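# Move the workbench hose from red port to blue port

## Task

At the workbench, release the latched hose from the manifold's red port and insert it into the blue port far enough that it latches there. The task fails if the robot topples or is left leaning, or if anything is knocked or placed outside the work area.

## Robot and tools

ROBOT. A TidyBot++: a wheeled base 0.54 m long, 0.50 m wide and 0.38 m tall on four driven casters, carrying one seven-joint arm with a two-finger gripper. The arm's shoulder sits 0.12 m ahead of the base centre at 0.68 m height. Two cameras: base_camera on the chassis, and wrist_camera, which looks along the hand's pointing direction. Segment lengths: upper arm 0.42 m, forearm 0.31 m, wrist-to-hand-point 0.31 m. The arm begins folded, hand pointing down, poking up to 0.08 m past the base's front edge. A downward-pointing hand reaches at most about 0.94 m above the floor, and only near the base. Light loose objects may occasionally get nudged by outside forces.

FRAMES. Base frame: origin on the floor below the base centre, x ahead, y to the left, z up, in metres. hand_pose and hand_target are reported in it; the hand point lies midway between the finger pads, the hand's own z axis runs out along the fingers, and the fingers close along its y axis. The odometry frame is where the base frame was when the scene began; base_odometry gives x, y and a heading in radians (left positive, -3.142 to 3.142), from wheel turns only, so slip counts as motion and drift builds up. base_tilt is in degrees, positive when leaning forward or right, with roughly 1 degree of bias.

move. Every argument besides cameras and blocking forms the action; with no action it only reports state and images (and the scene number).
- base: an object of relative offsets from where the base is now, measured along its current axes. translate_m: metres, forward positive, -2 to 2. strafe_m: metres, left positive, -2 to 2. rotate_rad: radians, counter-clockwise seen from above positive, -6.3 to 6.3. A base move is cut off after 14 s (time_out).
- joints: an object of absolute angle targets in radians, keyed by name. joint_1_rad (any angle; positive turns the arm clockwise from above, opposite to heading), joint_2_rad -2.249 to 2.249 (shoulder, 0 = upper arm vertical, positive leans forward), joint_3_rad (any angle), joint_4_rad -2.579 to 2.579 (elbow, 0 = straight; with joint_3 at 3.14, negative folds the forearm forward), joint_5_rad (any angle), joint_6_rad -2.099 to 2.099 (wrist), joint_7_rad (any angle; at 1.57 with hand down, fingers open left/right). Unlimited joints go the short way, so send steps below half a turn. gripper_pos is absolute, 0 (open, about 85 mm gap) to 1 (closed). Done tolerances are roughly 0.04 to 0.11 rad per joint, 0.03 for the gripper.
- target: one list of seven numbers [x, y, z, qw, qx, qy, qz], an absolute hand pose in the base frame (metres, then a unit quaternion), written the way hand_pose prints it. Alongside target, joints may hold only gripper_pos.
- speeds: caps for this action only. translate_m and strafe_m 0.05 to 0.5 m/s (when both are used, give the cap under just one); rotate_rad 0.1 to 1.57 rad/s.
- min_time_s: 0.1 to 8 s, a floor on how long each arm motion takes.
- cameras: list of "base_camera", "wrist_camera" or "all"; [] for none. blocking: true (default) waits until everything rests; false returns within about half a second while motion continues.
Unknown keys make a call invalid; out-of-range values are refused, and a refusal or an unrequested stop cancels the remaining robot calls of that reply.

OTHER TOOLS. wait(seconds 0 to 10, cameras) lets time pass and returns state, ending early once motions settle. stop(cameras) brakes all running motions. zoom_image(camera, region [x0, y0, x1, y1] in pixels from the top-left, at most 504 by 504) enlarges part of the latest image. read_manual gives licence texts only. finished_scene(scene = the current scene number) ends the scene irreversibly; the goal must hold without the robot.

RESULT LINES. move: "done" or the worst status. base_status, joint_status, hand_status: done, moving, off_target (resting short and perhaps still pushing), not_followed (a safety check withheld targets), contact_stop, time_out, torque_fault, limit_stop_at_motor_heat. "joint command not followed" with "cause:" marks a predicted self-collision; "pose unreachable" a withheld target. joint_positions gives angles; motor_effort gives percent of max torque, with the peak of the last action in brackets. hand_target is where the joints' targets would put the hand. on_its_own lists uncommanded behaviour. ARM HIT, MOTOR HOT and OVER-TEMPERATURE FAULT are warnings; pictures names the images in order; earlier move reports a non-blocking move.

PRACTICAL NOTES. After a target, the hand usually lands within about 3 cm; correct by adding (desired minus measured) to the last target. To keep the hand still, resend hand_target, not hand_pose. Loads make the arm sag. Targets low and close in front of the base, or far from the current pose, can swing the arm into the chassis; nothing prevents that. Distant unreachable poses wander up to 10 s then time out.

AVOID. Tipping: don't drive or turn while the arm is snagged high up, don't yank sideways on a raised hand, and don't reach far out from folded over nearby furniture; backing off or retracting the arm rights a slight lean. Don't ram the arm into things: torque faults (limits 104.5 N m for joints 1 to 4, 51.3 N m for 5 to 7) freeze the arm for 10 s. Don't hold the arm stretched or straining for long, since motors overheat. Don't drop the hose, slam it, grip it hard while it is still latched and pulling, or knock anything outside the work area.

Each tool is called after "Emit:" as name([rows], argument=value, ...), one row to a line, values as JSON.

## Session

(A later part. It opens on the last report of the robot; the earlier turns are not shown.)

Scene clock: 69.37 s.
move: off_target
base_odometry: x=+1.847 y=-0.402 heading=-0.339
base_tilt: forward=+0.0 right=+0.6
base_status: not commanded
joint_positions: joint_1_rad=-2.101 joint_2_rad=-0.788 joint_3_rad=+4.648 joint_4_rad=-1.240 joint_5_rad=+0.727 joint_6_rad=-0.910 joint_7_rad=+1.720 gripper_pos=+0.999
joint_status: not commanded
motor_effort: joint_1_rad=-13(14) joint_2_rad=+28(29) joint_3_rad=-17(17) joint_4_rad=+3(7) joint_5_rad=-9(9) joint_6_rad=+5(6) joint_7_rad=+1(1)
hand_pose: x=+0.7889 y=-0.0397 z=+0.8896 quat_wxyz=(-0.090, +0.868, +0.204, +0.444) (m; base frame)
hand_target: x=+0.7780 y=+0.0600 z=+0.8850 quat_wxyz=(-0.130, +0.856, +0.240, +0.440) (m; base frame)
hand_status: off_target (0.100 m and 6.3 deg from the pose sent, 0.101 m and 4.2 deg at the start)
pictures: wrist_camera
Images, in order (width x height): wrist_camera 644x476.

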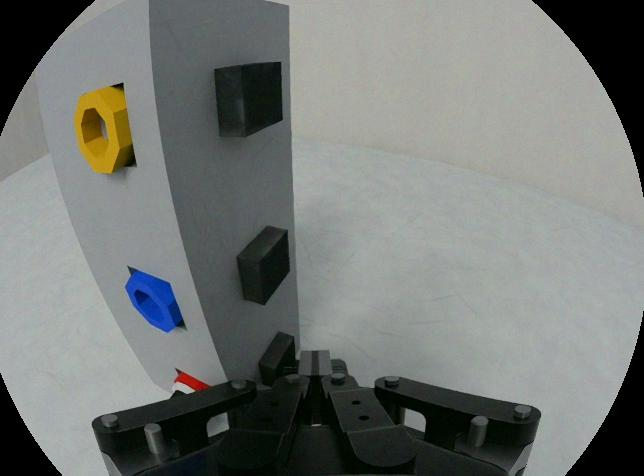

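Emit:
move(target=[0.776, 0.10, 0.889, -0.13, 0.856, 0.24, 0.44], min_time_s=2, cameras=["wrist_camera"])

Emit:
zoom_image(camera="wrist_camera", region=[172, 240, 412, 440])

Scene clock: 72.27 s.
move: off_target
base_odometry: x=+1.847 y=-0.402 heading=-0.340
base_tilt: forward=+0.0 right=+0.6
base_status: not commanded
joint_positions: joint_1_rad=-2.112 joint_2_rad=-0.749 joint_3_rad=+4.679 joint_4_rad=-1.248 joint_5_rad=+0.747 joint_6_rad=-0.910 joint_7_rad=+1.635 gripper_pos=+0.999
joint_status: not commanded
motor_effort: joint_1_rad=-22(22) joint_2_rad=+27(28) joint_3_rad=-18(18) joint_4_rad=+2(3) joint_5_rad=-9(10) joint_6_rad=+12(12) joint_7_rad=+0(1)
hand_pose: x=+0.7882 y=-0.0395 z=+0.8891 quat_wxyz=(-0.077, +0.879, +0.177, +0.436) (m; base frame)
hand_target: x=+0.7760 y=+0.1000 z=+0.8890 quat_wxyz=(-0.130, +0.856, +0.240, +0.440) (m; base frame)
hand_status: off_target (0.140 m and 9.8 deg from the pose sent, 0.140 m and 6.3 deg at the start)
pictures: wrist_camera
Images, in order (width x height): wrist_camera 644x476.

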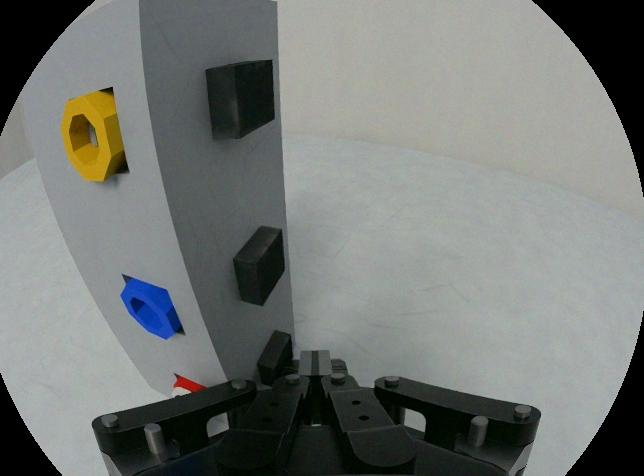

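Scaled by 2.100.

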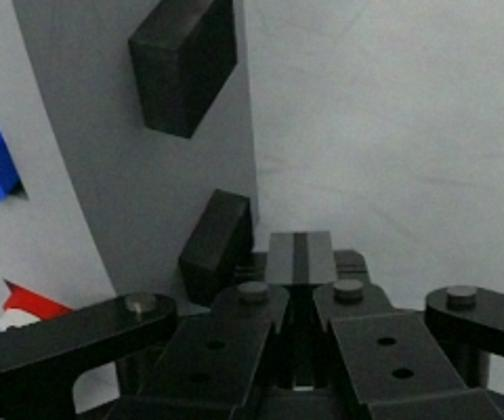

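Emit:
move(target=[0.76, -0.07, 0.895, -0.13, 0.856, 0.24, 0.44])

Emit:
move(target=[0.68, -0.09, 0.95, -0.173, 0.781, 0.246, 0.547], cameras=["wrist_camera"])

Emit:
zoom_image(camera="wrist_camera", region=[172, 240, 412, 440])

Scene clock: 74.37 s.
move: done
base_odometry: x=+1.847 y=-0.402 heading=-0.339
base_tilt: forward=+0.0 right=+0.6
base_status: not commanded
joint_positions: joint_1_rad=-2.026 joint_2_rad=-0.829 joint_3_rad=+4.549 joint_4_rad=-1.223 joint_5_rad=+0.681 joint_6_rad=-0.944 joint_7_rad=+1.811 gripper_pos=+0.999
joint_status: not commanded
motor_effort: joint_1_rad=+0(22) joint_2_rad=+28(30) joint_3_rad=-14(20) joint_4_rad=+11(12) joint_5_rad=-2(9) joint_6_rad=+8(14) joint_7_rad=+0(1)
hand_pose: x=+0.7726 y=-0.0560 z=+0.9140 quat_wxyz=(-0.114, +0.851, +0.219, +0.464) (m; base frame)
hand_target: x=+0.7600 y=-0.0700 z=+0.8950 quat_wxyz=(-0.130, +0.856, +0.240, +0.440) (m; base frame)
hand_status: done (0.027 m and 4.1 deg from the pose sent, 0.042 m and 9.8 deg at the start)
pictures: none

Scene clock: 75.90 s.
move: done
base_odometry: x=+1.847 y=-0.402 heading=-0.339
base_tilt: forward=+0.0 right=+0.6
base_status: not commanded
joint_positions: joint_1_rad=-1.664 joint_2_rad=-0.878 joint_3_rad=+4.362 joint_4_rad=-1.448 joint_5_rad=+0.444 joint_6_rad=-0.894 joint_7_rad=+2.001 gripper_pos=+0.999
joint_status: not commanded
motor_effort: joint_1_rad=+0(2) joint_2_rad=+22(28) joint_3_rad=-14(15) joint_4_rad=+12(12) joint_5_rad=-3(4) joint_6_rad=+8(8) joint_7_rad=+1(1)
hand_pose: x=+0.6730 y=-0.0913 z=+0.9261 quat_wxyz=(-0.161, +0.818, +0.240, +0.498) (m; base frame)
hand_target: x=+0.6800 y=-0.0900 z=+0.9500 quat_wxyz=(-0.173, +0.781, +0.246, +0.547) (m; base frame)
hand_status: done (0.025 m and 7.2 deg from the pose sent, 0.105 m and 14.5 deg at the start)
pictures: wrist_camera
Images, in order (width x height): wrist_camera 644x476.

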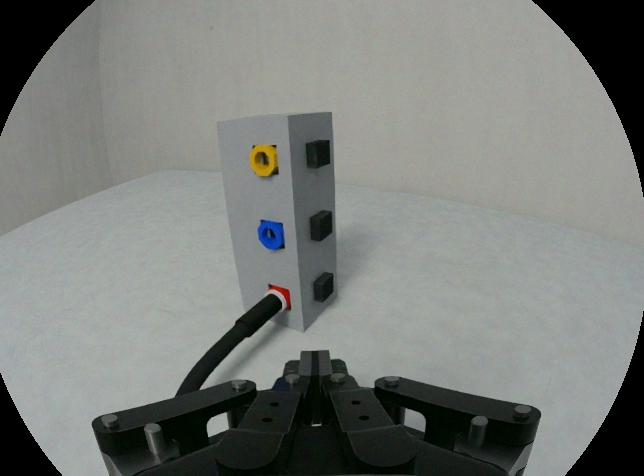

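Scaled by 2.100.

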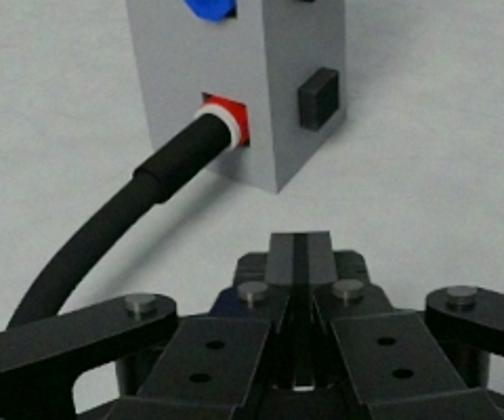

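Emit:
zoom_image(camera="wrist_camera", region=[240, 260, 350, 400])

Scaled by 3.600.

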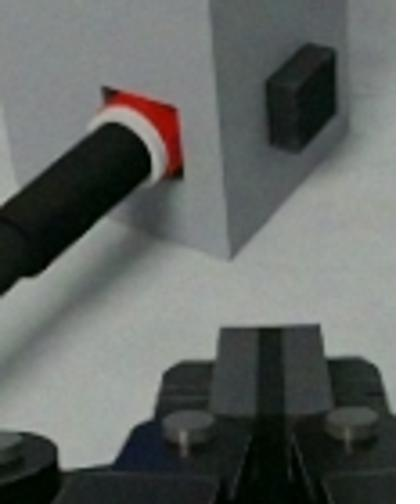

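Emit:
move(target=[0.62, 0.0, 0.97, 0, 0.887, 0, 0.462], joints={"gripper_pos": 0.0}, cameras=["wrist_camera"])

Emit:
zoom_image(camera="wrist_camera", region=[222, 160, 442, 360])

Scene clock: 79.83 s.
move: done
base_odometry: x=+1.847 y=-0.402 heading=-0.339
base_tilt: forward=+0.0 right=+0.6
base_status: not commanded
joint_positions: joint_1_rad=-0.029 joint_2_rad=-0.179 joint_3_rad=+3.170 joint_4_rad=-1.542 joint_5_rad=+0.047 joint_6_rad=-0.874 joint_7_rad=+1.656 gripper_pos=+0.000
joint_status: all done
motor_effort: joint_1_rad=+0(2) joint_2_rad=-11(23) joint_3_rad=-1(15) joint_4_rad=+18(19) joint_5_rad=+0(4) joint_6_rad=+8(9) joint_7_rad=+1(1)
hand_pose: x=+0.5968 y=-0.0107 z=+0.9684 quat_wxyz=(+0.039, +0.898, +0.043, +0.436) (m; base frame)
hand_target: x=+0.6200 y=+0.0000 z=+0.9700 quat_wxyz=(+0.000, +0.887, +0.000, +0.462) (m; base frame)
hand_status: done (0.026 m and 7.4 deg from the pose sent, 0.114 m and 34.5 deg at the start)
pictures: wrist_camera
Images, in order (width x height): wrist_camera 644x476.

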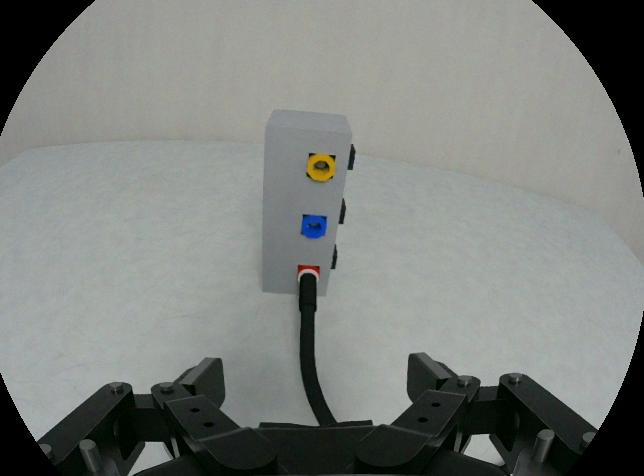

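Scaled by 2.291.

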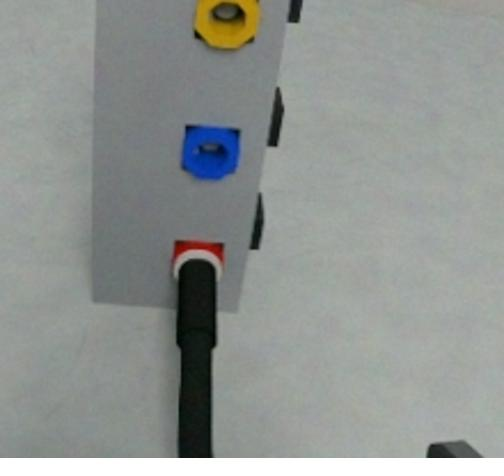

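Emit:
move(target=[0.72, 0.0, 0.895, 0, 0.887, 0, 0.462], min_time_s=1.5, cameras=["wrist_camera"])

Emit:
zoom_image(camera="wrist_camera", region=[202, 200, 442, 400])

Scene clock: 82.77 s.
move: done
base_odometry: x=+1.847 y=-0.402 heading=-0.339
base_tilt: forward=+0.0 right=+0.6
base_status: not commanded
joint_positions: joint_1_rad=-0.029 joint_2_rad=+0.050 joint_3_rad=+3.170 joint_4_rad=-1.563 joint_5_rad=+0.034 joint_6_rad=-0.623 joint_7_rad=+1.655 gripper_pos=+0.000
joint_status: not commanded
motor_effort: joint_1_rad=+0(1) joint_2_rad=-19(21) joint_3_rad=-1(1) joint_4_rad=+19(19) joint_5_rad=+0(1) joint_6_rad=+8(8) joint_7_rad=+0(1)
hand_pose: x=+0.6993 y=-0.0040 z=+0.8970 quat_wxyz=(+0.034, +0.898, +0.046, +0.437) (m; base frame)
hand_target: x=+0.7200 y=+0.0000 z=+0.8950 quat_wxyz=(+0.000, +0.887, +0.000, +0.462) (m; base frame)
hand_status: done (0.021 m and 7.3 deg from the pose sent, 0.144 m and 7.4 deg at the start)
pictures: wrist_camera
Images, in order (width x height): wrist_camera 644x476.

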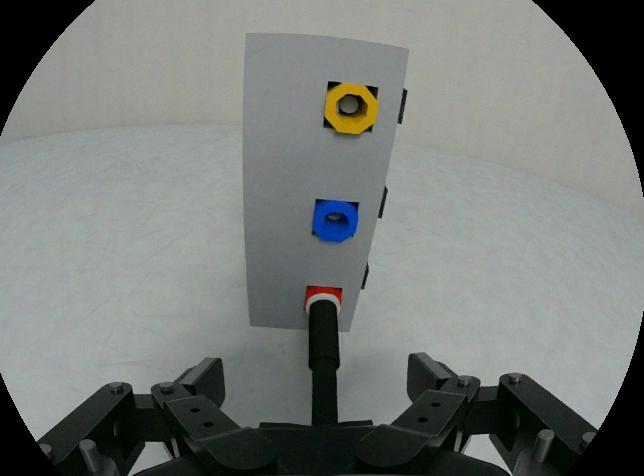

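Scaled by 2.100.

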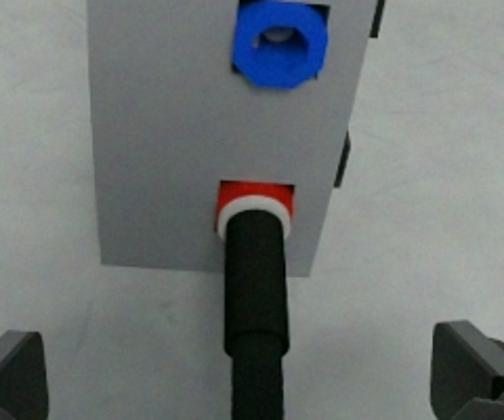

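Emit:
move(target=[0.756, -0.001, 0.876, -0.034, 0.887, -0.046, 0.462], min_time_s=1.5, cameras=["wrist_camera"])

Emit:
zoom_image(camera="wrist_camera", region=[202, 240, 442, 440])

Scene clock: 85.33 s.
move: done
base_odometry: x=+1.847 y=-0.402 heading=-0.339
base_tilt: forward=+0.0 right=+0.6
base_status: not commanded
joint_positions: joint_1_rad=-0.011 joint_2_rad=+0.126 joint_3_rad=+3.170 joint_4_rad=-1.561 joint_5_rad=-0.040 joint_6_rad=-0.573 joint_7_rad=+1.626 gripper_pos=+0.000
joint_status: not commanded
motor_effort: joint_1_rad=+0(1) joint_2_rad=-22(22) joint_3_rad=-1(1) joint_4_rad=+18(19) joint_5_rad=+0(1) joint_6_rad=+7(8) joint_7_rad=+0(1)
hand_pose: x=+0.7247 y=-0.0017 z=+0.8644 quat_wxyz=(+0.000, +0.905, +0.007, +0.426) (m; base frame)
hand_target: x=+0.7560 y=-0.0010 z=+0.8760 quat_wxyz=(-0.034, +0.885, -0.046, +0.461) (m; base frame)
hand_status: done (0.033 m and 8.5 deg from the pose sent, 0.061 m and 13.5 deg at the start)
pictures: wrist_camera
Images, in order (width x height): wrist_camera 644x476.

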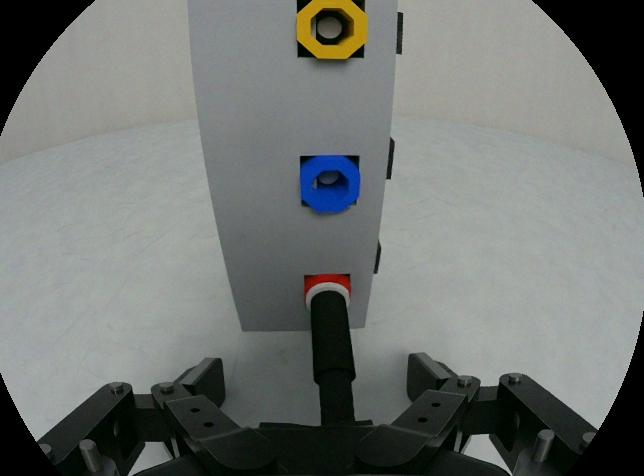

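Scaled by 2.100.

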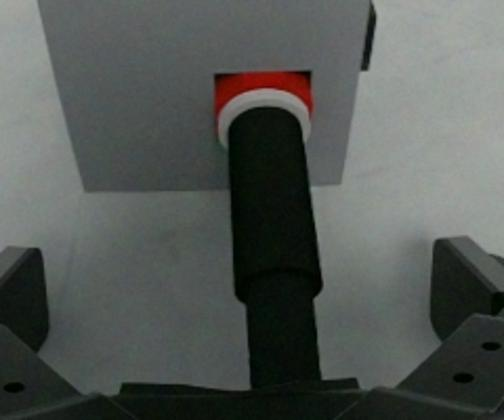

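Emit:
move(target=[0.765, 0.0, 0.890, -0.034, 0.887, -0.046, 0.462], min_time_s=1)

Emit:
move(joints={"gripper_pos": 0.72}, cameras=["wrist_camera"])

Emit:
zoom_image(camera="wrist_camera", region=[202, 240, 442, 440])

Scene clock: 87.07 s.
move: done
base_odometry: x=+1.847 y=-0.402 heading=-0.339
base_tilt: forward=+0.0 right=+0.6
base_status: not commanded
joint_positions: joint_1_rad=-0.011 joint_2_rad=+0.144 joint_3_rad=+3.170 joint_4_rad=-1.501 joint_5_rad=-0.041 joint_6_rad=-0.573 joint_7_rad=+1.615 gripper_pos=+0.000
joint_status: not commanded
motor_effort: joint_1_rad=+0(1) joint_2_rad=-23(23) joint_3_rad=-1(1) joint_4_rad=+18(19) joint_5_rad=+0(1) joint_6_rad=+8(8) joint_7_rad=+1(1)
hand_pose: x=+0.7417 y=-0.0018 z=+0.8872 quat_wxyz=(-0.002, +0.895, +0.003, +0.446) (m; base frame)
hand_target: x=+0.7650 y=+0.0000 z=+0.8900 quat_wxyz=(-0.034, +0.885, -0.046, +0.461) (m; base frame)
hand_status: done (0.024 m and 7.0 deg from the pose sent, 0.048 m and 8.5 deg at the start)
pictures: none

Scene clock: 88.00 s.
move: done
base_odometry: x=+1.847 y=-0.402 heading=-0.339
base_tilt: forward=+0.0 right=+0.6
base_status: not commanded
joint_positions: joint_1_rad=-0.006 joint_2_rad=+0.145 joint_3_rad=+3.170 joint_4_rad=-1.500 joint_5_rad=-0.041 joint_6_rad=-0.573 joint_7_rad=+1.615 gripper_pos=+0.720
joint_status: all done
motor_effort: joint_1_rad=+0(4) joint_2_rad=-23(23) joint_3_rad=-1(4) joint_4_rad=+18(19) joint_5_rad=-1(2) joint_6_rad=+8(8) joint_7_rad=+1(1)
hand_pose: x=+0.7419 y=-0.0049 z=+0.8866 quat_wxyz=(-0.001, +0.895, +0.000, +0.445) (m; base frame)
hand_target: x=+0.7650 y=+0.0000 z=+0.8900 quat_wxyz=(-0.034, +0.885, -0.046, +0.461) (m; base frame)
hand_status: not commanded
pictures: wrist_camera
Images, in order (width x height): wrist_camera 644x476.

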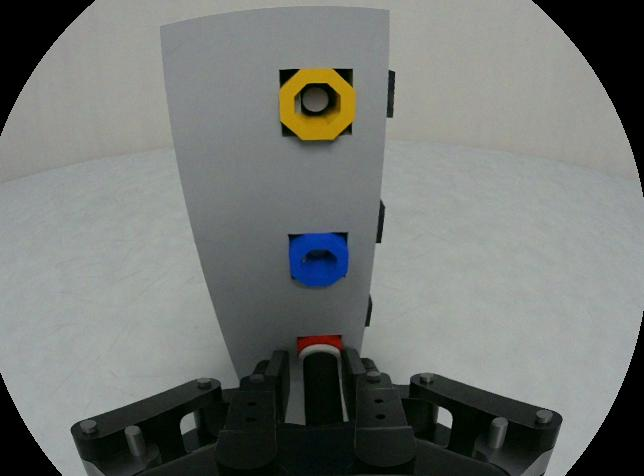

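Scaled by 2.100.

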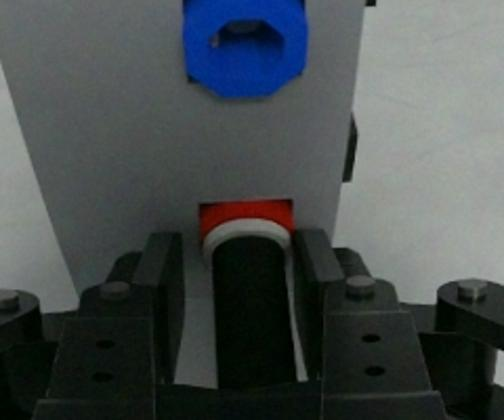

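Emit:
move(target=[0.757, 0.004, 0.888, -0.034, 0.887, -0.046, 0.462], min_time_s=1)

Emit:
move(joints={"gripper_pos": 0.86}, cameras=["wrist_camera"])

Emit:
zoom_image(camera="wrist_camera", region=[202, 240, 442, 440])

Scene clock: 89.63 s.
move: done
base_odometry: x=+1.847 y=-0.402 heading=-0.339
base_tilt: forward=+0.0 right=+0.6
base_status: not commanded
joint_positions: joint_1_rad=-0.006 joint_2_rad=+0.145 joint_3_rad=+3.170 joint_4_rad=-1.500 joint_5_rad=-0.041 joint_6_rad=-0.573 joint_7_rad=+1.596 gripper_pos=+0.720
joint_status: not commanded
motor_effort: joint_1_rad=+0(1) joint_2_rad=-22(23) joint_3_rad=-1(1) joint_4_rad=+18(19) joint_5_rad=-1(1) joint_6_rad=+8(8) joint_7_rad=+1(1)
hand_pose: x=+0.7419 y=-0.0048 z=+0.8866 quat_wxyz=(-0.005, +0.895, -0.008, +0.445) (m; base frame)
hand_target: x=+0.7570 y=+0.0040 z=+0.8880 quat_wxyz=(-0.034, +0.885, -0.046, +0.461) (m; base frame)
hand_status: done (0.018 m and 5.9 deg from the pose sent, 0.018 m and 6.9 deg at the start)
pictures: none

Scene clock: 90.20 s.
move: done
base_odometry: x=+1.847 y=-0.402 heading=-0.339
base_tilt: forward=+0.0 right=+0.6
base_status: not commanded
joint_positions: joint_1_rad=-0.006 joint_2_rad=+0.144 joint_3_rad=+3.173 joint_4_rad=-1.501 joint_5_rad=-0.041 joint_6_rad=-0.573 joint_7_rad=+1.596 gripper_pos=+0.836
joint_status: all done
motor_effort: joint_1_rad=-2(4) joint_2_rad=-19(22) joint_3_rad=-3(5) joint_4_rad=+19(22) joint_5_rad=-2(3) joint_6_rad=+10(13) joint_7_rad=+0(1)
hand_pose: x=+0.7415 y=-0.0065 z=+0.8868 quat_wxyz=(-0.004, +0.895, -0.009, +0.445) (m; base frame)
hand_target: x=+0.7570 y=+0.0040 z=+0.8880 quat_wxyz=(-0.034, +0.885, -0.046, +0.461) (m; base frame)
hand_status: not commanded
pictures: wrist_camera
Images, in order (width x height): wrist_camera 644x476.

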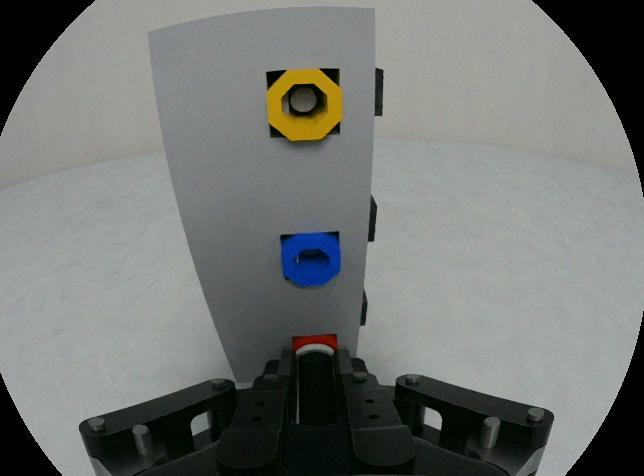

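Scaled by 2.100.

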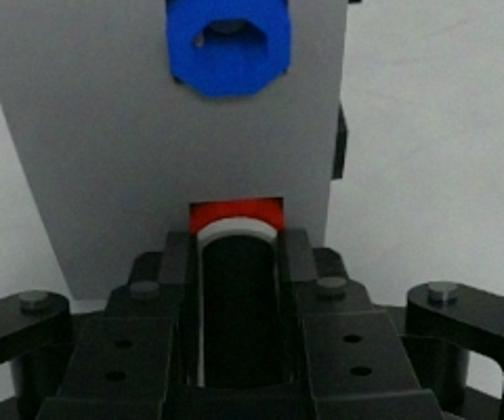

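Emit:
move(joints={"gripper_pos": 0.93})

Emit:
move(target=[0.72, 0.0, 0.89, -0.02, 0.89, -0.025, 0.455], min_time_s=1.5, cameras=["wrist_camera"])

Emit:
zoom_image(camera="wrist_camera", region=[202, 240, 442, 440])

Scene clock: 91.03 s.
move: off_target
base_odometry: x=+1.847 y=-0.402 heading=-0.339
base_tilt: forward=+0.0 right=+0.6
base_status: not commanded
joint_positions: joint_1_rad=-0.006 joint_2_rad=+0.144 joint_3_rad=+3.173 joint_4_rad=-1.501 joint_5_rad=-0.041 joint_6_rad=-0.573 joint_7_rad=+1.596 gripper_pos=+0.838
joint_status: gripper_pos off_target (ended at +0.838, target +0.930)
motor_effort: joint_1_rad=-1(2) joint_2_rad=-19(20) joint_3_rad=-2(2) joint_4_rad=+19(19) joint_5_rad=-1(1) joint_6_rad=+10(10) joint_7_rad=+0(1)
hand_pose: x=+0.7415 y=-0.0067 z=+0.8868 quat_wxyz=(-0.004, +0.895, -0.009, +0.445) (m; base frame)
hand_target: x=+0.7570 y=+0.0040 z=+0.8880 quat_wxyz=(-0.034, +0.885, -0.046, +0.461) (m; base frame)
hand_status: not commanded
pictures: none

Scene clock: 92.83 s.
move: done
base_odometry: x=+1.847 y=-0.402 heading=-0.339
base_tilt: forward=+0.0 right=+0.6
base_status: not commanded
joint_positions: joint_1_rad=-0.006 joint_2_rad=+0.137 joint_3_rad=+3.173 joint_4_rad=-1.521 joint_5_rad=-0.041 joint_6_rad=-0.549 joint_7_rad=+1.596 gripper_pos=+0.840
joint_status: not commanded
motor_effort: joint_1_rad=+0(2) joint_2_rad=-27(27) joint_3_rad=+0(2) joint_4_rad=+12(19) joint_5_rad=+0(2) joint_6_rad=-2(10) joint_7_rad=+0(1)
hand_pose: x=+0.7404 y=-0.0069 z=+0.8866 quat_wxyz=(-0.004, +0.893, -0.010, +0.451) (m; base frame)
hand_target: x=+0.7200 y=+0.0000 z=+0.8900 quat_wxyz=(-0.020, +0.890, -0.025, +0.455) (m; base frame)
hand_status: done (0.022 m and 2.6 deg from the pose sent, 0.023 m and 2.8 deg at the start)
pictures: wrist_camera
Images, in order (width x height): wrist_camera 644x476.

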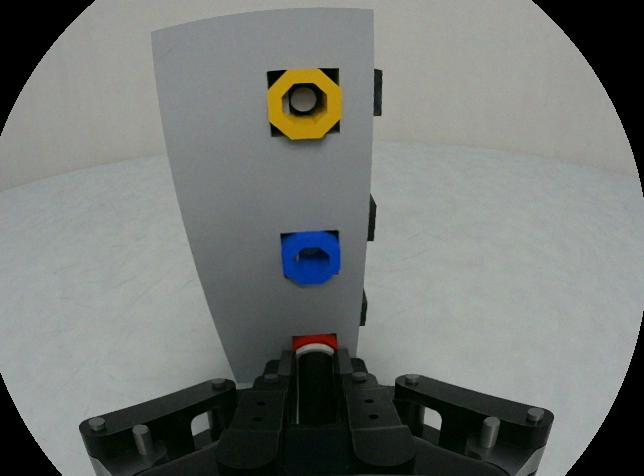

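Scaled by 2.100.

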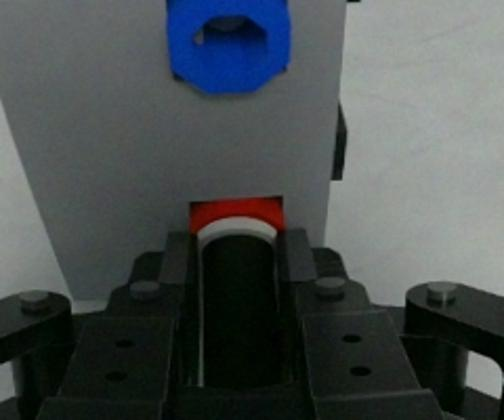

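Emit:
move(target=[0.69, 0.0, 0.89, -0.02, 0.89, -0.025, 0.455], min_time_s=1.5, cameras=["wrist_camera"])

Emit:
zoom_image(camera="wrist_camera", region=[202, 240, 442, 440])

Scene clock: 94.90 s.
move: off_target
base_odometry: x=+1.848 y=-0.402 heading=-0.339
base_tilt: forward=+0.0 right=+0.6
base_status: not commanded
joint_positions: joint_1_rad=-0.006 joint_2_rad=+0.122 joint_3_rad=+3.173 joint_4_rad=-1.564 joint_5_rad=-0.041 joint_6_rad=-0.490 joint_7_rad=+1.596 gripper_pos=+0.842
joint_status: not commanded
motor_effort: joint_1_rad=+2(2) joint_2_rad=-35(35) joint_3_rad=+0(1) joint_4_rad=+7(13) joint_5_rad=+1(1) joint_6_rad=-12(12) joint_7_rad=+0(1)
hand_pose: x=+0.7389 y=-0.0074 z=+0.8863 quat_wxyz=(-0.003, +0.885, -0.010, +0.465) (m; base frame)
hand_target: x=+0.6900 y=+0.0000 z=+0.8900 quat_wxyz=(-0.020, +0.890, -0.025, +0.455) (m; base frame)
hand_status: off_target (0.050 m and 2.8 deg from the pose sent, 0.051 m and 2.6 deg at the start)
pictures: wrist_camera
Images, in order (width x height): wrist_camera 644x476.

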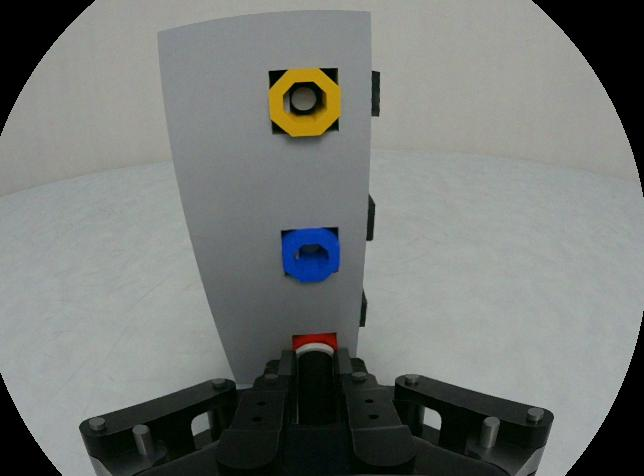

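Scaled by 2.100.

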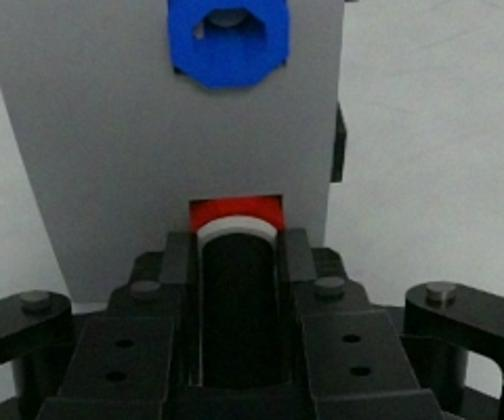

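Emit:
move(target=[0.757, 0.0, 0.89, -0.02, 0.89, -0.025, 0.455], min_time_s=0.7)

Emit:
move(joints={"gripper_pos": 0.3})

Emit:
move(target=[0.66, 0.0, 0.96, 0, 0.888, 0, 0.46])

Emit:
move(target=[0.70, -0.12, 0.94, -0.06, 0.880, 0.117, 0.456], joints={"gripper_pos": 1.0}, cameras=["wrist_camera"])

Scene clock: 99.13 s.
move: done
base_odometry: x=+1.847 y=-0.402 heading=-0.339
base_tilt: forward=+0.0 right=+0.6
base_status: not commanded
joint_positions: joint_1_rad=-0.006 joint_2_rad=+0.134 joint_3_rad=+3.173 joint_4_rad=-1.532 joint_5_rad=-0.041 joint_6_rad=-0.529 joint_7_rad=+1.596 gripper_pos=+0.842
joint_status: not commanded
motor_effort: joint_1_rad=-1(2) joint_2_rad=-23(37) joint_3_rad=-2(2) joint_4_rad=+23(23) joint_5_rad=-1(2) joint_6_rad=+13(13) joint_7_rad=+0(1)
hand_pose: x=+0.7411 y=-0.0070 z=+0.8869 quat_wxyz=(-0.004, +0.890, -0.010, +0.456) (m; base frame)
hand_target: x=+0.7570 y=+0.0000 z=+0.8900 quat_wxyz=(-0.020, +0.890, -0.025, +0.455) (m; base frame)
hand_status: done (0.018 m and 2.5 deg from the pose sent, 0.020 m and 2.8 deg at the start)
pictures: none

Scene clock: 100.03 s.
move: done
base_odometry: x=+1.847 y=-0.402 heading=-0.339
base_tilt: forward=+0.0 right=+0.6
base_status: not commanded
joint_positions: joint_1_rad=-0.001 joint_2_rad=+0.138 joint_3_rad=+3.172 joint_4_rad=-1.511 joint_5_rad=-0.041 joint_6_rad=-0.529 joint_7_rad=+1.596 gripper_pos=+0.300
joint_status: all done
motor_effort: joint_1_rad=-1(3) joint_2_rad=-23(24) joint_3_rad=-1(4) joint_4_rad=+20(23) joint_5_rad=-1(2) joint_6_rad=+10(13) joint_7_rad=+0(1)
hand_pose: x=+0.7462 y=-0.0093 z=+0.8964 quat_wxyz=(-0.003, +0.886, -0.011, +0.463) (m; base frame)
hand_target: x=+0.7570 y=+0.0000 z=+0.8900 quat_wxyz=(-0.020, +0.890, -0.025, +0.455) (m; base frame)
hand_status: not commanded
pictures: none

Scene clock: 101.30 s.
move: done
base_odometry: x=+1.847 y=-0.402 heading=-0.339
base_tilt: forward=+0.0 right=+0.6
base_status: not commanded
joint_positions: joint_1_rad=-0.002 joint_2_rad=-0.060 joint_3_rad=+3.172 joint_4_rad=-1.511 joint_5_rad=-0.040 joint_6_rad=-0.649 joint_7_rad=+1.596 gripper_pos=+0.300
joint_status: not commanded
motor_effort: joint_1_rad=+0(1) joint_2_rad=-15(25) joint_3_rad=-1(2) joint_4_rad=+19(21) joint_5_rad=-1(1) joint_6_rad=+9(10) joint_7_rad=+1(1)
hand_pose: x=+0.6748 y=-0.0073 z=+0.9824 quat_wxyz=(-0.006, +0.867, -0.010, +0.498) (m; base frame)
hand_target: x=+0.6600 y=+0.0000 z=+0.9600 quat_wxyz=(+0.000, +0.888, +0.000, +0.460) (m; base frame)
hand_status: done (0.028 m and 5.1 deg from the pose sent, 0.108 m and 1.4 deg at the start)
pictures: none

Scene clock: 103.40 s.
move: done
base_odometry: x=+1.847 y=-0.402 heading=-0.339
base_tilt: forward=+0.0 right=+0.6
base_status: not commanded
joint_positions: joint_1_rad=+0.454 joint_2_rad=+0.131 joint_3_rad=+3.190 joint_4_rad=-1.362 joint_5_rad=-0.710 joint_6_rad=-0.922 joint_7_rad=+2.474 gripper_pos=+0.999
joint_status: all done
motor_effort: joint_1_rad=+0(1) joint_2_rad=-22(23) joint_3_rad=-1(2) joint_4_rad=+18(19) joint_5_rad=-5(6) joint_6_rad=+5(9) joint_7_rad=+0(1)
hand_pose: x=+0.6988 y=-0.1305 z=+0.9492 quat_wxyz=(-0.037, +0.879, +0.080, +0.468) (m; base frame)
hand_target: x=+0.7000 y=-0.1200 z=+0.9400 quat_wxyz=(-0.060, +0.880, +0.117, +0.456) (m; base frame)
hand_status: done (0.014 m and 5.2 deg from the pose sent, 0.123 m and 16.6 deg at the start)
pictures: wrist_camera
Images, in order (width x height): wrist_camera 644x476.

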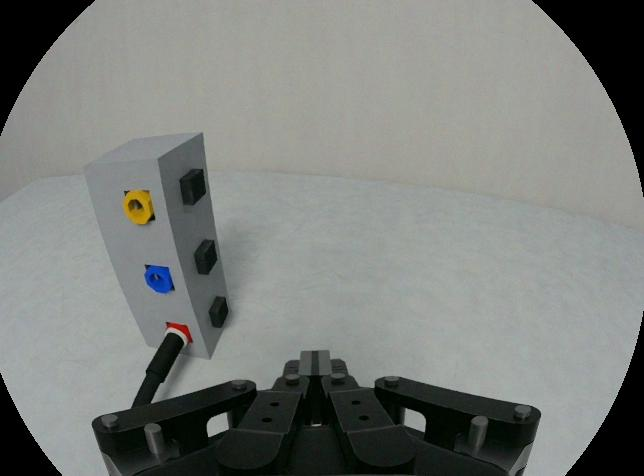

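Emit:
move(target=[0.79, -0.065, 0.885, -0.09, 0.870, 0.165, 0.455], min_time_s=1.5, cameras=["wrist_camera"])

Emit:
zoom_image(camera="wrist_camera", region=[172, 240, 412, 440])

Scene clock: 105.53 s.
move: done
base_odometry: x=+1.847 y=-0.402 heading=-0.339
base_tilt: forward=+0.0 right=+0.6
base_status: not commanded
joint_positions: joint_1_rad=+0.534 joint_2_rad=+0.313 joint_3_rad=+2.886 joint_4_rad=-1.279 joint_5_rad=-0.682 joint_6_rad=-0.921 joint_7_rad=+2.475 gripper_pos=+0.999
joint_status: not commanded
motor_effort: joint_1_rad=-3(4) joint_2_rad=-20(26) joint_3_rad=-4(6) joint_4_rad=+19(20) joint_5_rad=-7(8) joint_6_rad=+11(12) joint_7_rad=+0(1)
hand_pose: x=+0.7568 y=-0.0423 z=+0.8979 quat_wxyz=(-0.127, +0.877, +0.152, +0.438) (m; base frame)
hand_target: x=+0.7900 y=-0.0650 z=+0.8850 quat_wxyz=(-0.090, +0.870, +0.165, +0.455) (m; base frame)
hand_status: done (0.042 m and 4.9 deg from the pose sent, 0.129 m and 11.6 deg at the start)
pictures: wrist_camera
Images, in order (width x height): wrist_camera 644x476.

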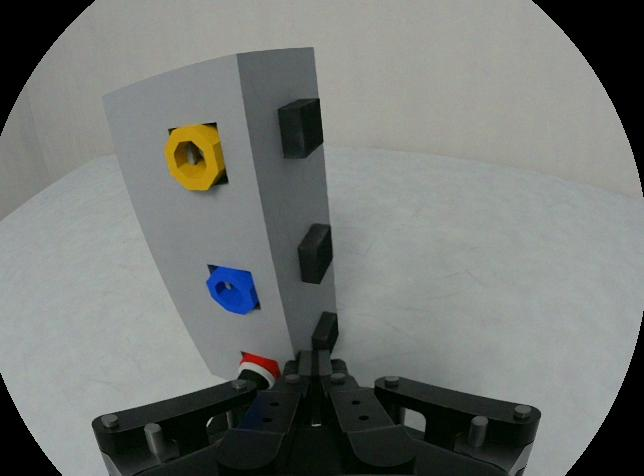

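Scaled by 2.100.

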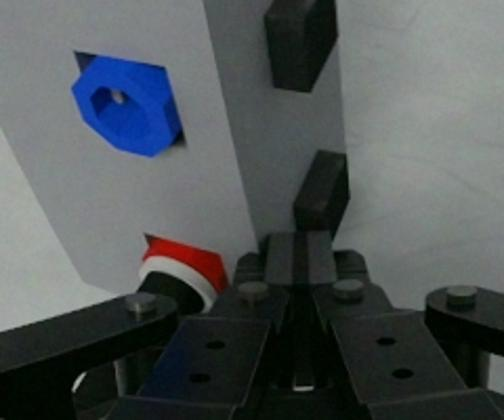

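Emit:
move(target=[0.765, -0.11, 0.885, -0.09, 0.870, 0.165, 0.455], min_time_s=1)

Emit:
move(target=[0.80, -0.10, 0.88, -0.09, 0.870, 0.165, 0.455], min_time_s=1, cameras=["wrist_camera"])

Emit:
zoom_image(camera="wrist_camera", region=[172, 240, 412, 440])

Scene clock: 107.20 s.
move: done
base_odometry: x=+1.847 y=-0.402 heading=-0.339
base_tilt: forward=+0.0 right=+0.6
base_status: not commanded
joint_positions: joint_1_rad=+0.604 joint_2_rad=+0.333 joint_3_rad=+2.911 joint_4_rad=-1.277 joint_5_rad=-0.698 joint_6_rad=-0.921 joint_7_rad=+2.575 gripper_pos=+0.999
joint_status: not commanded
motor_effort: joint_1_rad=+0(3) joint_2_rad=-27(28) joint_3_rad=-3(4) joint_4_rad=+17(20) joint_5_rad=-6(7) joint_6_rad=+4(12) joint_7_rad=+0(1)
hand_pose: x=+0.7560 y=-0.1011 z=+0.8872 quat_wxyz=(-0.093, +0.879, +0.150, +0.444) (m; base frame)
hand_target: x=+0.7650 y=-0.1100 z=+0.8850 quat_wxyz=(-0.090, +0.870, +0.165, +0.455) (m; base frame)
hand_status: done (0.013 m and 2.4 deg from the pose sent, 0.069 m and 4.9 deg at the start)
pictures: none

Scene clock: 108.50 s.
move: done
base_odometry: x=+1.847 y=-0.402 heading=-0.339
base_tilt: forward=+0.0 right=+0.6
base_status: not commanded
joint_positions: joint_1_rad=+0.604 joint_2_rad=+0.396 joint_3_rad=+2.843 joint_4_rad=-1.203 joint_5_rad=-0.675 joint_6_rad=-0.921 joint_7_rad=+2.575 gripper_pos=+0.999
joint_status: not commanded
motor_effort: joint_1_rad=+0(1) joint_2_rad=-29(29) joint_3_rad=-4(4) joint_4_rad=+17(19) joint_5_rad=-6(6) joint_6_rad=+4(4) joint_7_rad=+0(1)
hand_pose: x=+0.7807 y=-0.0830 z=+0.8911 quat_wxyz=(-0.108, +0.868, +0.174, +0.452) (m; base frame)
hand_target: x=+0.8000 y=-0.1000 z=+0.8800 quat_wxyz=(-0.090, +0.870, +0.165, +0.455) (m; base frame)
hand_status: done (0.028 m and 2.3 deg from the pose sent, 0.045 m and 2.4 deg at the start)
pictures: wrist_camera
Images, in order (width x height): wrist_camera 644x476.

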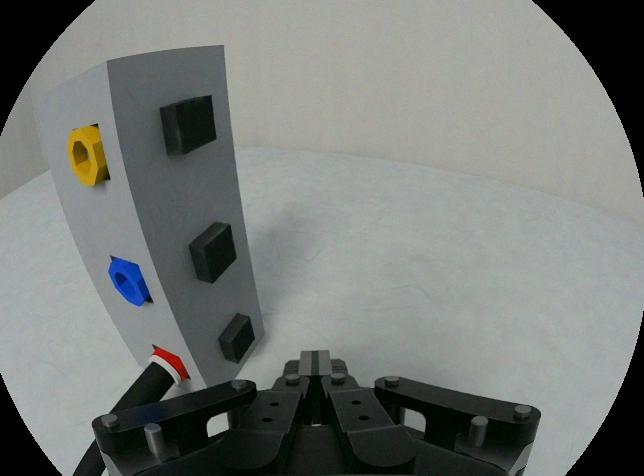

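Scaled by 2.100.

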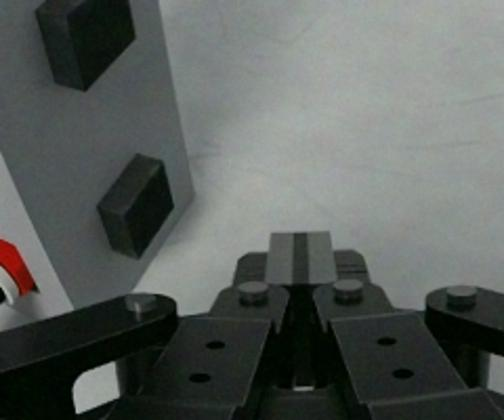

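Emit:
move(joints={"joint_1_rad": 0.52}, min_time_s=1.0, cameras=["wrist_camera"])

Emit:
zoom_image(camera="wrist_camera", region=[172, 240, 412, 440])

Scene clock: 110.07 s.
move: done
base_odometry: x=+1.847 y=-0.402 heading=-0.339
base_tilt: forward=+0.0 right=+0.6
base_status: not commanded
joint_positions: joint_1_rad=+0.554 joint_2_rad=+0.396 joint_3_rad=+2.843 joint_4_rad=-1.201 joint_5_rad=-0.670 joint_6_rad=-0.921 joint_7_rad=+2.575 gripper_pos=+0.999
joint_status: all done
motor_effort: joint_1_rad=-3(5) joint_2_rad=-28(29) joint_3_rad=-6(8) joint_4_rad=+18(18) joint_5_rad=-7(9) joint_6_rad=+3(4) joint_7_rad=+1(1)
hand_pose: x=+0.7841 y=-0.0512 z=+0.8910 quat_wxyz=(-0.116, +0.864, +0.197, +0.449) (m; base frame)
hand_target: x=+0.8058 y=-0.0448 z=+0.8800 quat_wxyz=(-0.108, +0.863, +0.200, +0.451) (m; base frame)
hand_status: not commanded
pictures: wrist_camera
Images, in order (width x height): wrist_camera 644x476.

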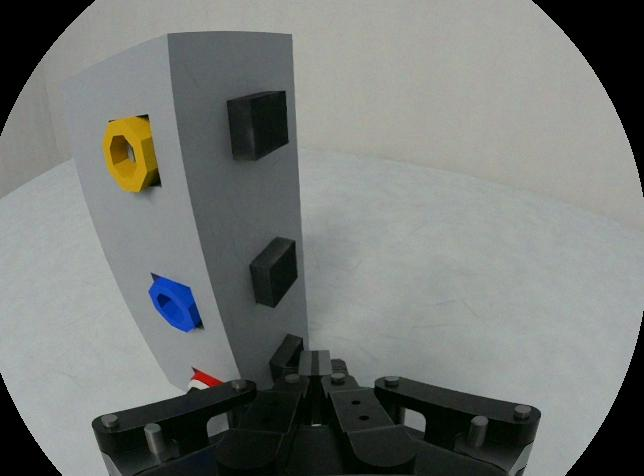

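Scaled by 2.100.

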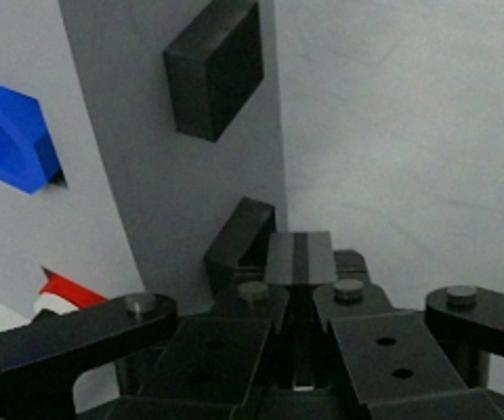

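Emit:
move(joints={"joint_1_rad": 0.42}, min_time_s=1.0, cameras=["wrist_camera"])

Emit:
zoom_image(camera="wrist_camera", region=[172, 240, 412, 440])

Emit:
move(joints={"joint_1_rad": 0.32}, min_time_s=1.0, cameras=["wrist_camera"])

Emit:
zoom_image(camera="wrist_camera", region=[172, 240, 412, 440])

Scene clock: 111.77 s.
move: off_target
base_odometry: x=+1.847 y=-0.402 heading=-0.339
base_tilt: forward=+0.0 right=+0.6
base_status: not commanded
joint_positions: joint_1_rad=+0.520 joint_2_rad=+0.396 joint_3_rad=+2.871 joint_4_rad=-1.188 joint_5_rad=-0.648 joint_6_rad=-0.920 joint_7_rad=+2.575 gripper_pos=+0.999
joint_status: joint_1_rad off_target (ended at +0.520, target +0.420)
motor_effort: joint_1_rad=-14(14) joint_2_rad=-27(28) joint_3_rad=-14(14) joint_4_rad=+15(17) joint_5_rad=-11(12) joint_6_rad=+0(3) joint_7_rad=+0(1)
hand_pose: x=+0.7872 y=-0.0496 z=+0.8906 quat_wxyz=(-0.103, +0.865, +0.207, +0.446) (m; base frame)
hand_target: x=+0.8069 y=+0.0240 z=+0.8800 quat_wxyz=(-0.131, +0.852, +0.243, +0.445) (m; base frame)
hand_status: not commanded
pictures: wrist_camera
Images, in order (width x height): wrist_camera 644x476.

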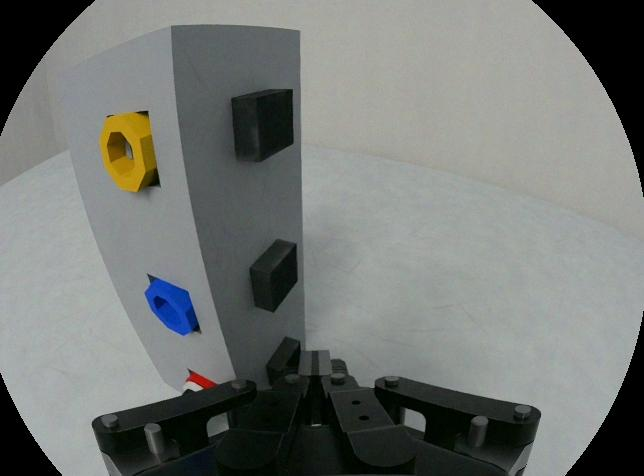

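Scaled by 2.100.

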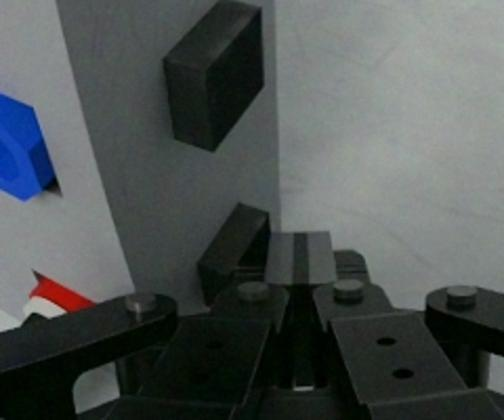

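Scene clock: 113.07 s.
move: off_target
base_odometry: x=+1.847 y=-0.402 heading=-0.339
base_tilt: forward=+0.0 right=+0.6
base_status: not commanded
joint_positions: joint_1_rad=+0.475 joint_2_rad=+0.396 joint_3_rad=+2.906 joint_4_rad=-1.180 joint_5_rad=-0.627 joint_6_rad=-0.906 joint_7_rad=+2.575 gripper_pos=+0.999
joint_status: joint_1_rad off_target (ended at +0.475, target +0.320)
motor_effort: joint_1_rad=-22(22) joint_2_rad=-24(27) joint_3_rad=-19(20) joint_4_rad=+14(15) joint_5_rad=-15(15) joint_6_rad=-1(2) joint_7_rad=+0(1)
hand_pose: x=+0.7928 y=-0.0461 z=+0.8890 quat_wxyz=(-0.086, +0.865, +0.216, +0.444) (m; base frame)
hand_target: x=+0.8011 y=+0.0925 z=+0.8800 quat_wxyz=(-0.153, +0.839, +0.285, +0.438) (m; base frame)
hand_status: not commanded
pictures: wrist_camera
Images, in order (width x height): wrist_camera 644x476.

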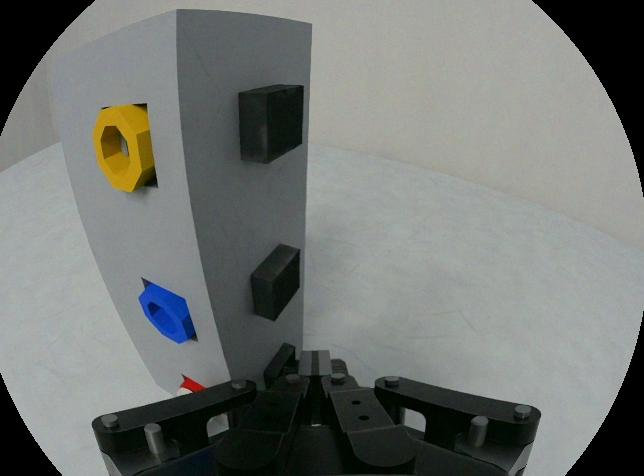

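Scaled by 2.100.

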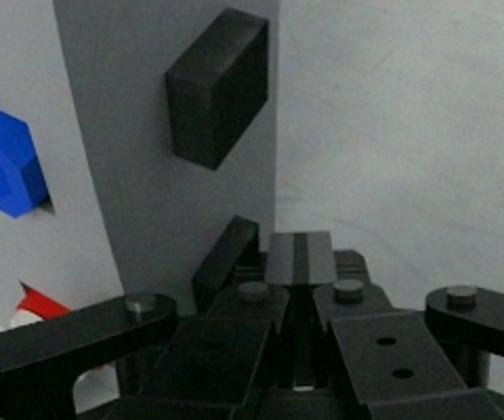

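Emit:
move(joints={"joint_1_rad": 0.2}, min_time_s=1.0, cameras=["wrist_camera"])

Emit:
zoom_image(camera="wrist_camera", region=[172, 240, 412, 440])

Scene clock: 114.63 s.
move: off_target
base_odometry: x=+1.847 y=-0.403 heading=-0.340
base_tilt: forward=+0.0 right=+0.7
base_status: not commanded
joint_positions: joint_1_rad=+0.432 joint_2_rad=+0.389 joint_3_rad=+2.948 joint_4_rad=-1.172 joint_5_rad=-0.603 joint_6_rad=-0.906 joint_7_rad=+2.575 gripper_pos=+0.999
joint_status: joint_1_rad off_target (ended at +0.432, target +0.200)
motor_effort: joint_1_rad=-33(35) joint_2_rad=-17(25) joint_3_rad=-27(27) joint_4_rad=+14(15) joint_5_rad=-19(19) joint_6_rad=+1(2) joint_7_rad=+0(1)
hand_pose: x=+0.7938 y=-0.0446 z=+0.8894 quat_wxyz=(-0.069, +0.866, +0.228, +0.440) (m; base frame)
hand_target: x=+0.7851 y=+0.1735 z=+0.8800 quat_wxyz=(-0.179, +0.820, +0.335, +0.428) (m; base frame)
hand_status: not commanded
pictures: wrist_camera
Images, in order (width x height): wrist_camera 644x476.

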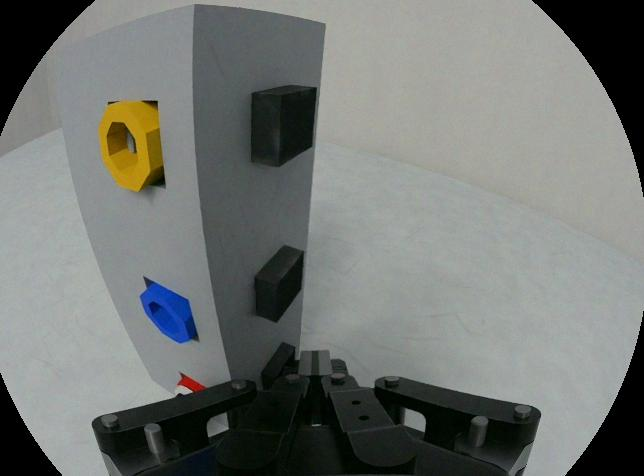

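Scaled by 2.100.

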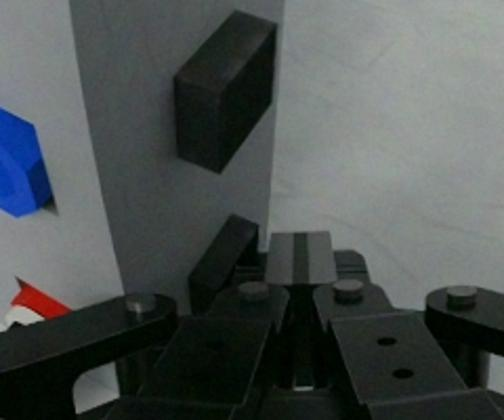

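Emit:
move(joints={"joint_1_rad": 0.65}, min_time_s=1.2)

Emit:
move(target=[0.70, -0.12, 0.93, -0.06, 0.880, 0.117, 0.456], cameras=["wrist_camera"])

Emit:
zoom_image(camera="wrist_camera", region=[100, 240, 260, 400])

Scene clock: 116.77 s.
move: done
base_odometry: x=+1.847 y=-0.402 heading=-0.340
base_tilt: forward=+0.0 right=+0.6
base_status: not commanded
joint_positions: joint_1_rad=+0.645 joint_2_rad=+0.409 joint_3_rad=+2.831 joint_4_rad=-1.172 joint_5_rad=-0.613 joint_6_rad=-0.906 joint_7_rad=+2.575 gripper_pos=+0.999
joint_status: all done
motor_effort: joint_1_rad=+0(34) joint_2_rad=-29(30) joint_3_rad=-4(27) joint_4_rad=+18(19) joint_5_rad=-5(20) joint_6_rad=+5(5) joint_7_rad=+0(1)
hand_pose: x=+0.7831 y=-0.1230 z=+0.8917 quat_wxyz=(-0.070, +0.872, +0.169, +0.453) (m; base frame)
hand_target: x=+0.7942 y=-0.1335 z=+0.8800 quat_wxyz=(-0.079, +0.874, +0.144, +0.457) (m; base frame)
hand_status: not commanded
pictures: none

Scene clock: 118.50 s.
move: done
base_odometry: x=+1.847 y=-0.402 heading=-0.340
base_tilt: forward=+0.0 right=+0.6
base_status: not commanded
joint_positions: joint_1_rad=+0.480 joint_2_rad=+0.175 joint_3_rad=+3.184 joint_4_rad=-1.345 joint_5_rad=-0.725 joint_6_rad=-0.906 joint_7_rad=+2.575 gripper_pos=+0.999
joint_status: not commanded
motor_effort: joint_1_rad=+0(1) joint_2_rad=-24(31) joint_3_rad=-1(4) joint_4_rad=+17(19) joint_5_rad=-5(6) joint_6_rad=+5(5) joint_7_rad=+0(1)
hand_pose: x=+0.7119 y=-0.1500 z=+0.9374 quat_wxyz=(-0.016, +0.877, +0.106, +0.468) (m; base frame)
hand_target: x=+0.7000 y=-0.1200 z=+0.9300 quat_wxyz=(-0.060, +0.880, +0.117, +0.456) (m; base frame)
hand_status: done (0.033 m and 5.4 deg from the pose sent, 0.092 m and 6.1 deg at the start)
pictures: wrist_camera
Images, in order (width x height): wrist_camera 644x476.

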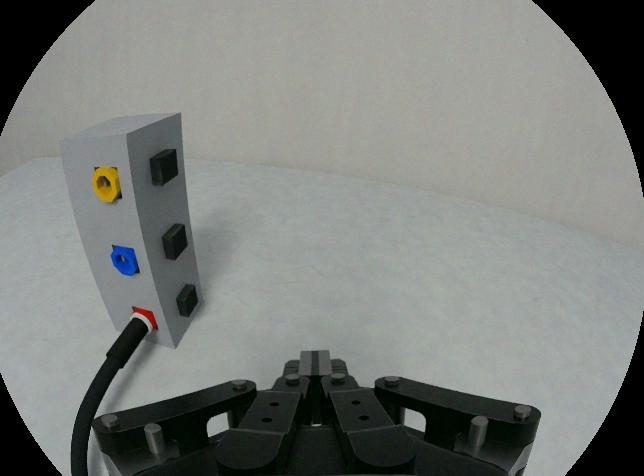

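Scaled by 3.150.

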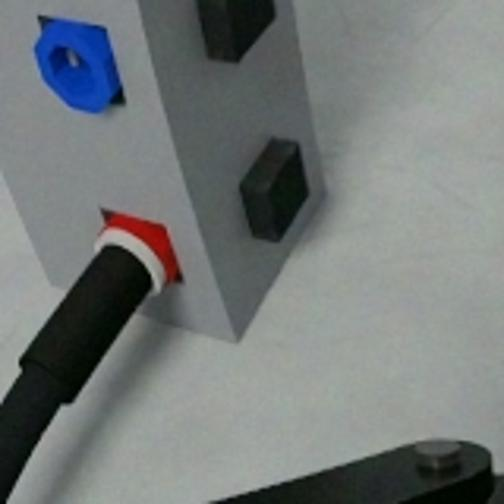

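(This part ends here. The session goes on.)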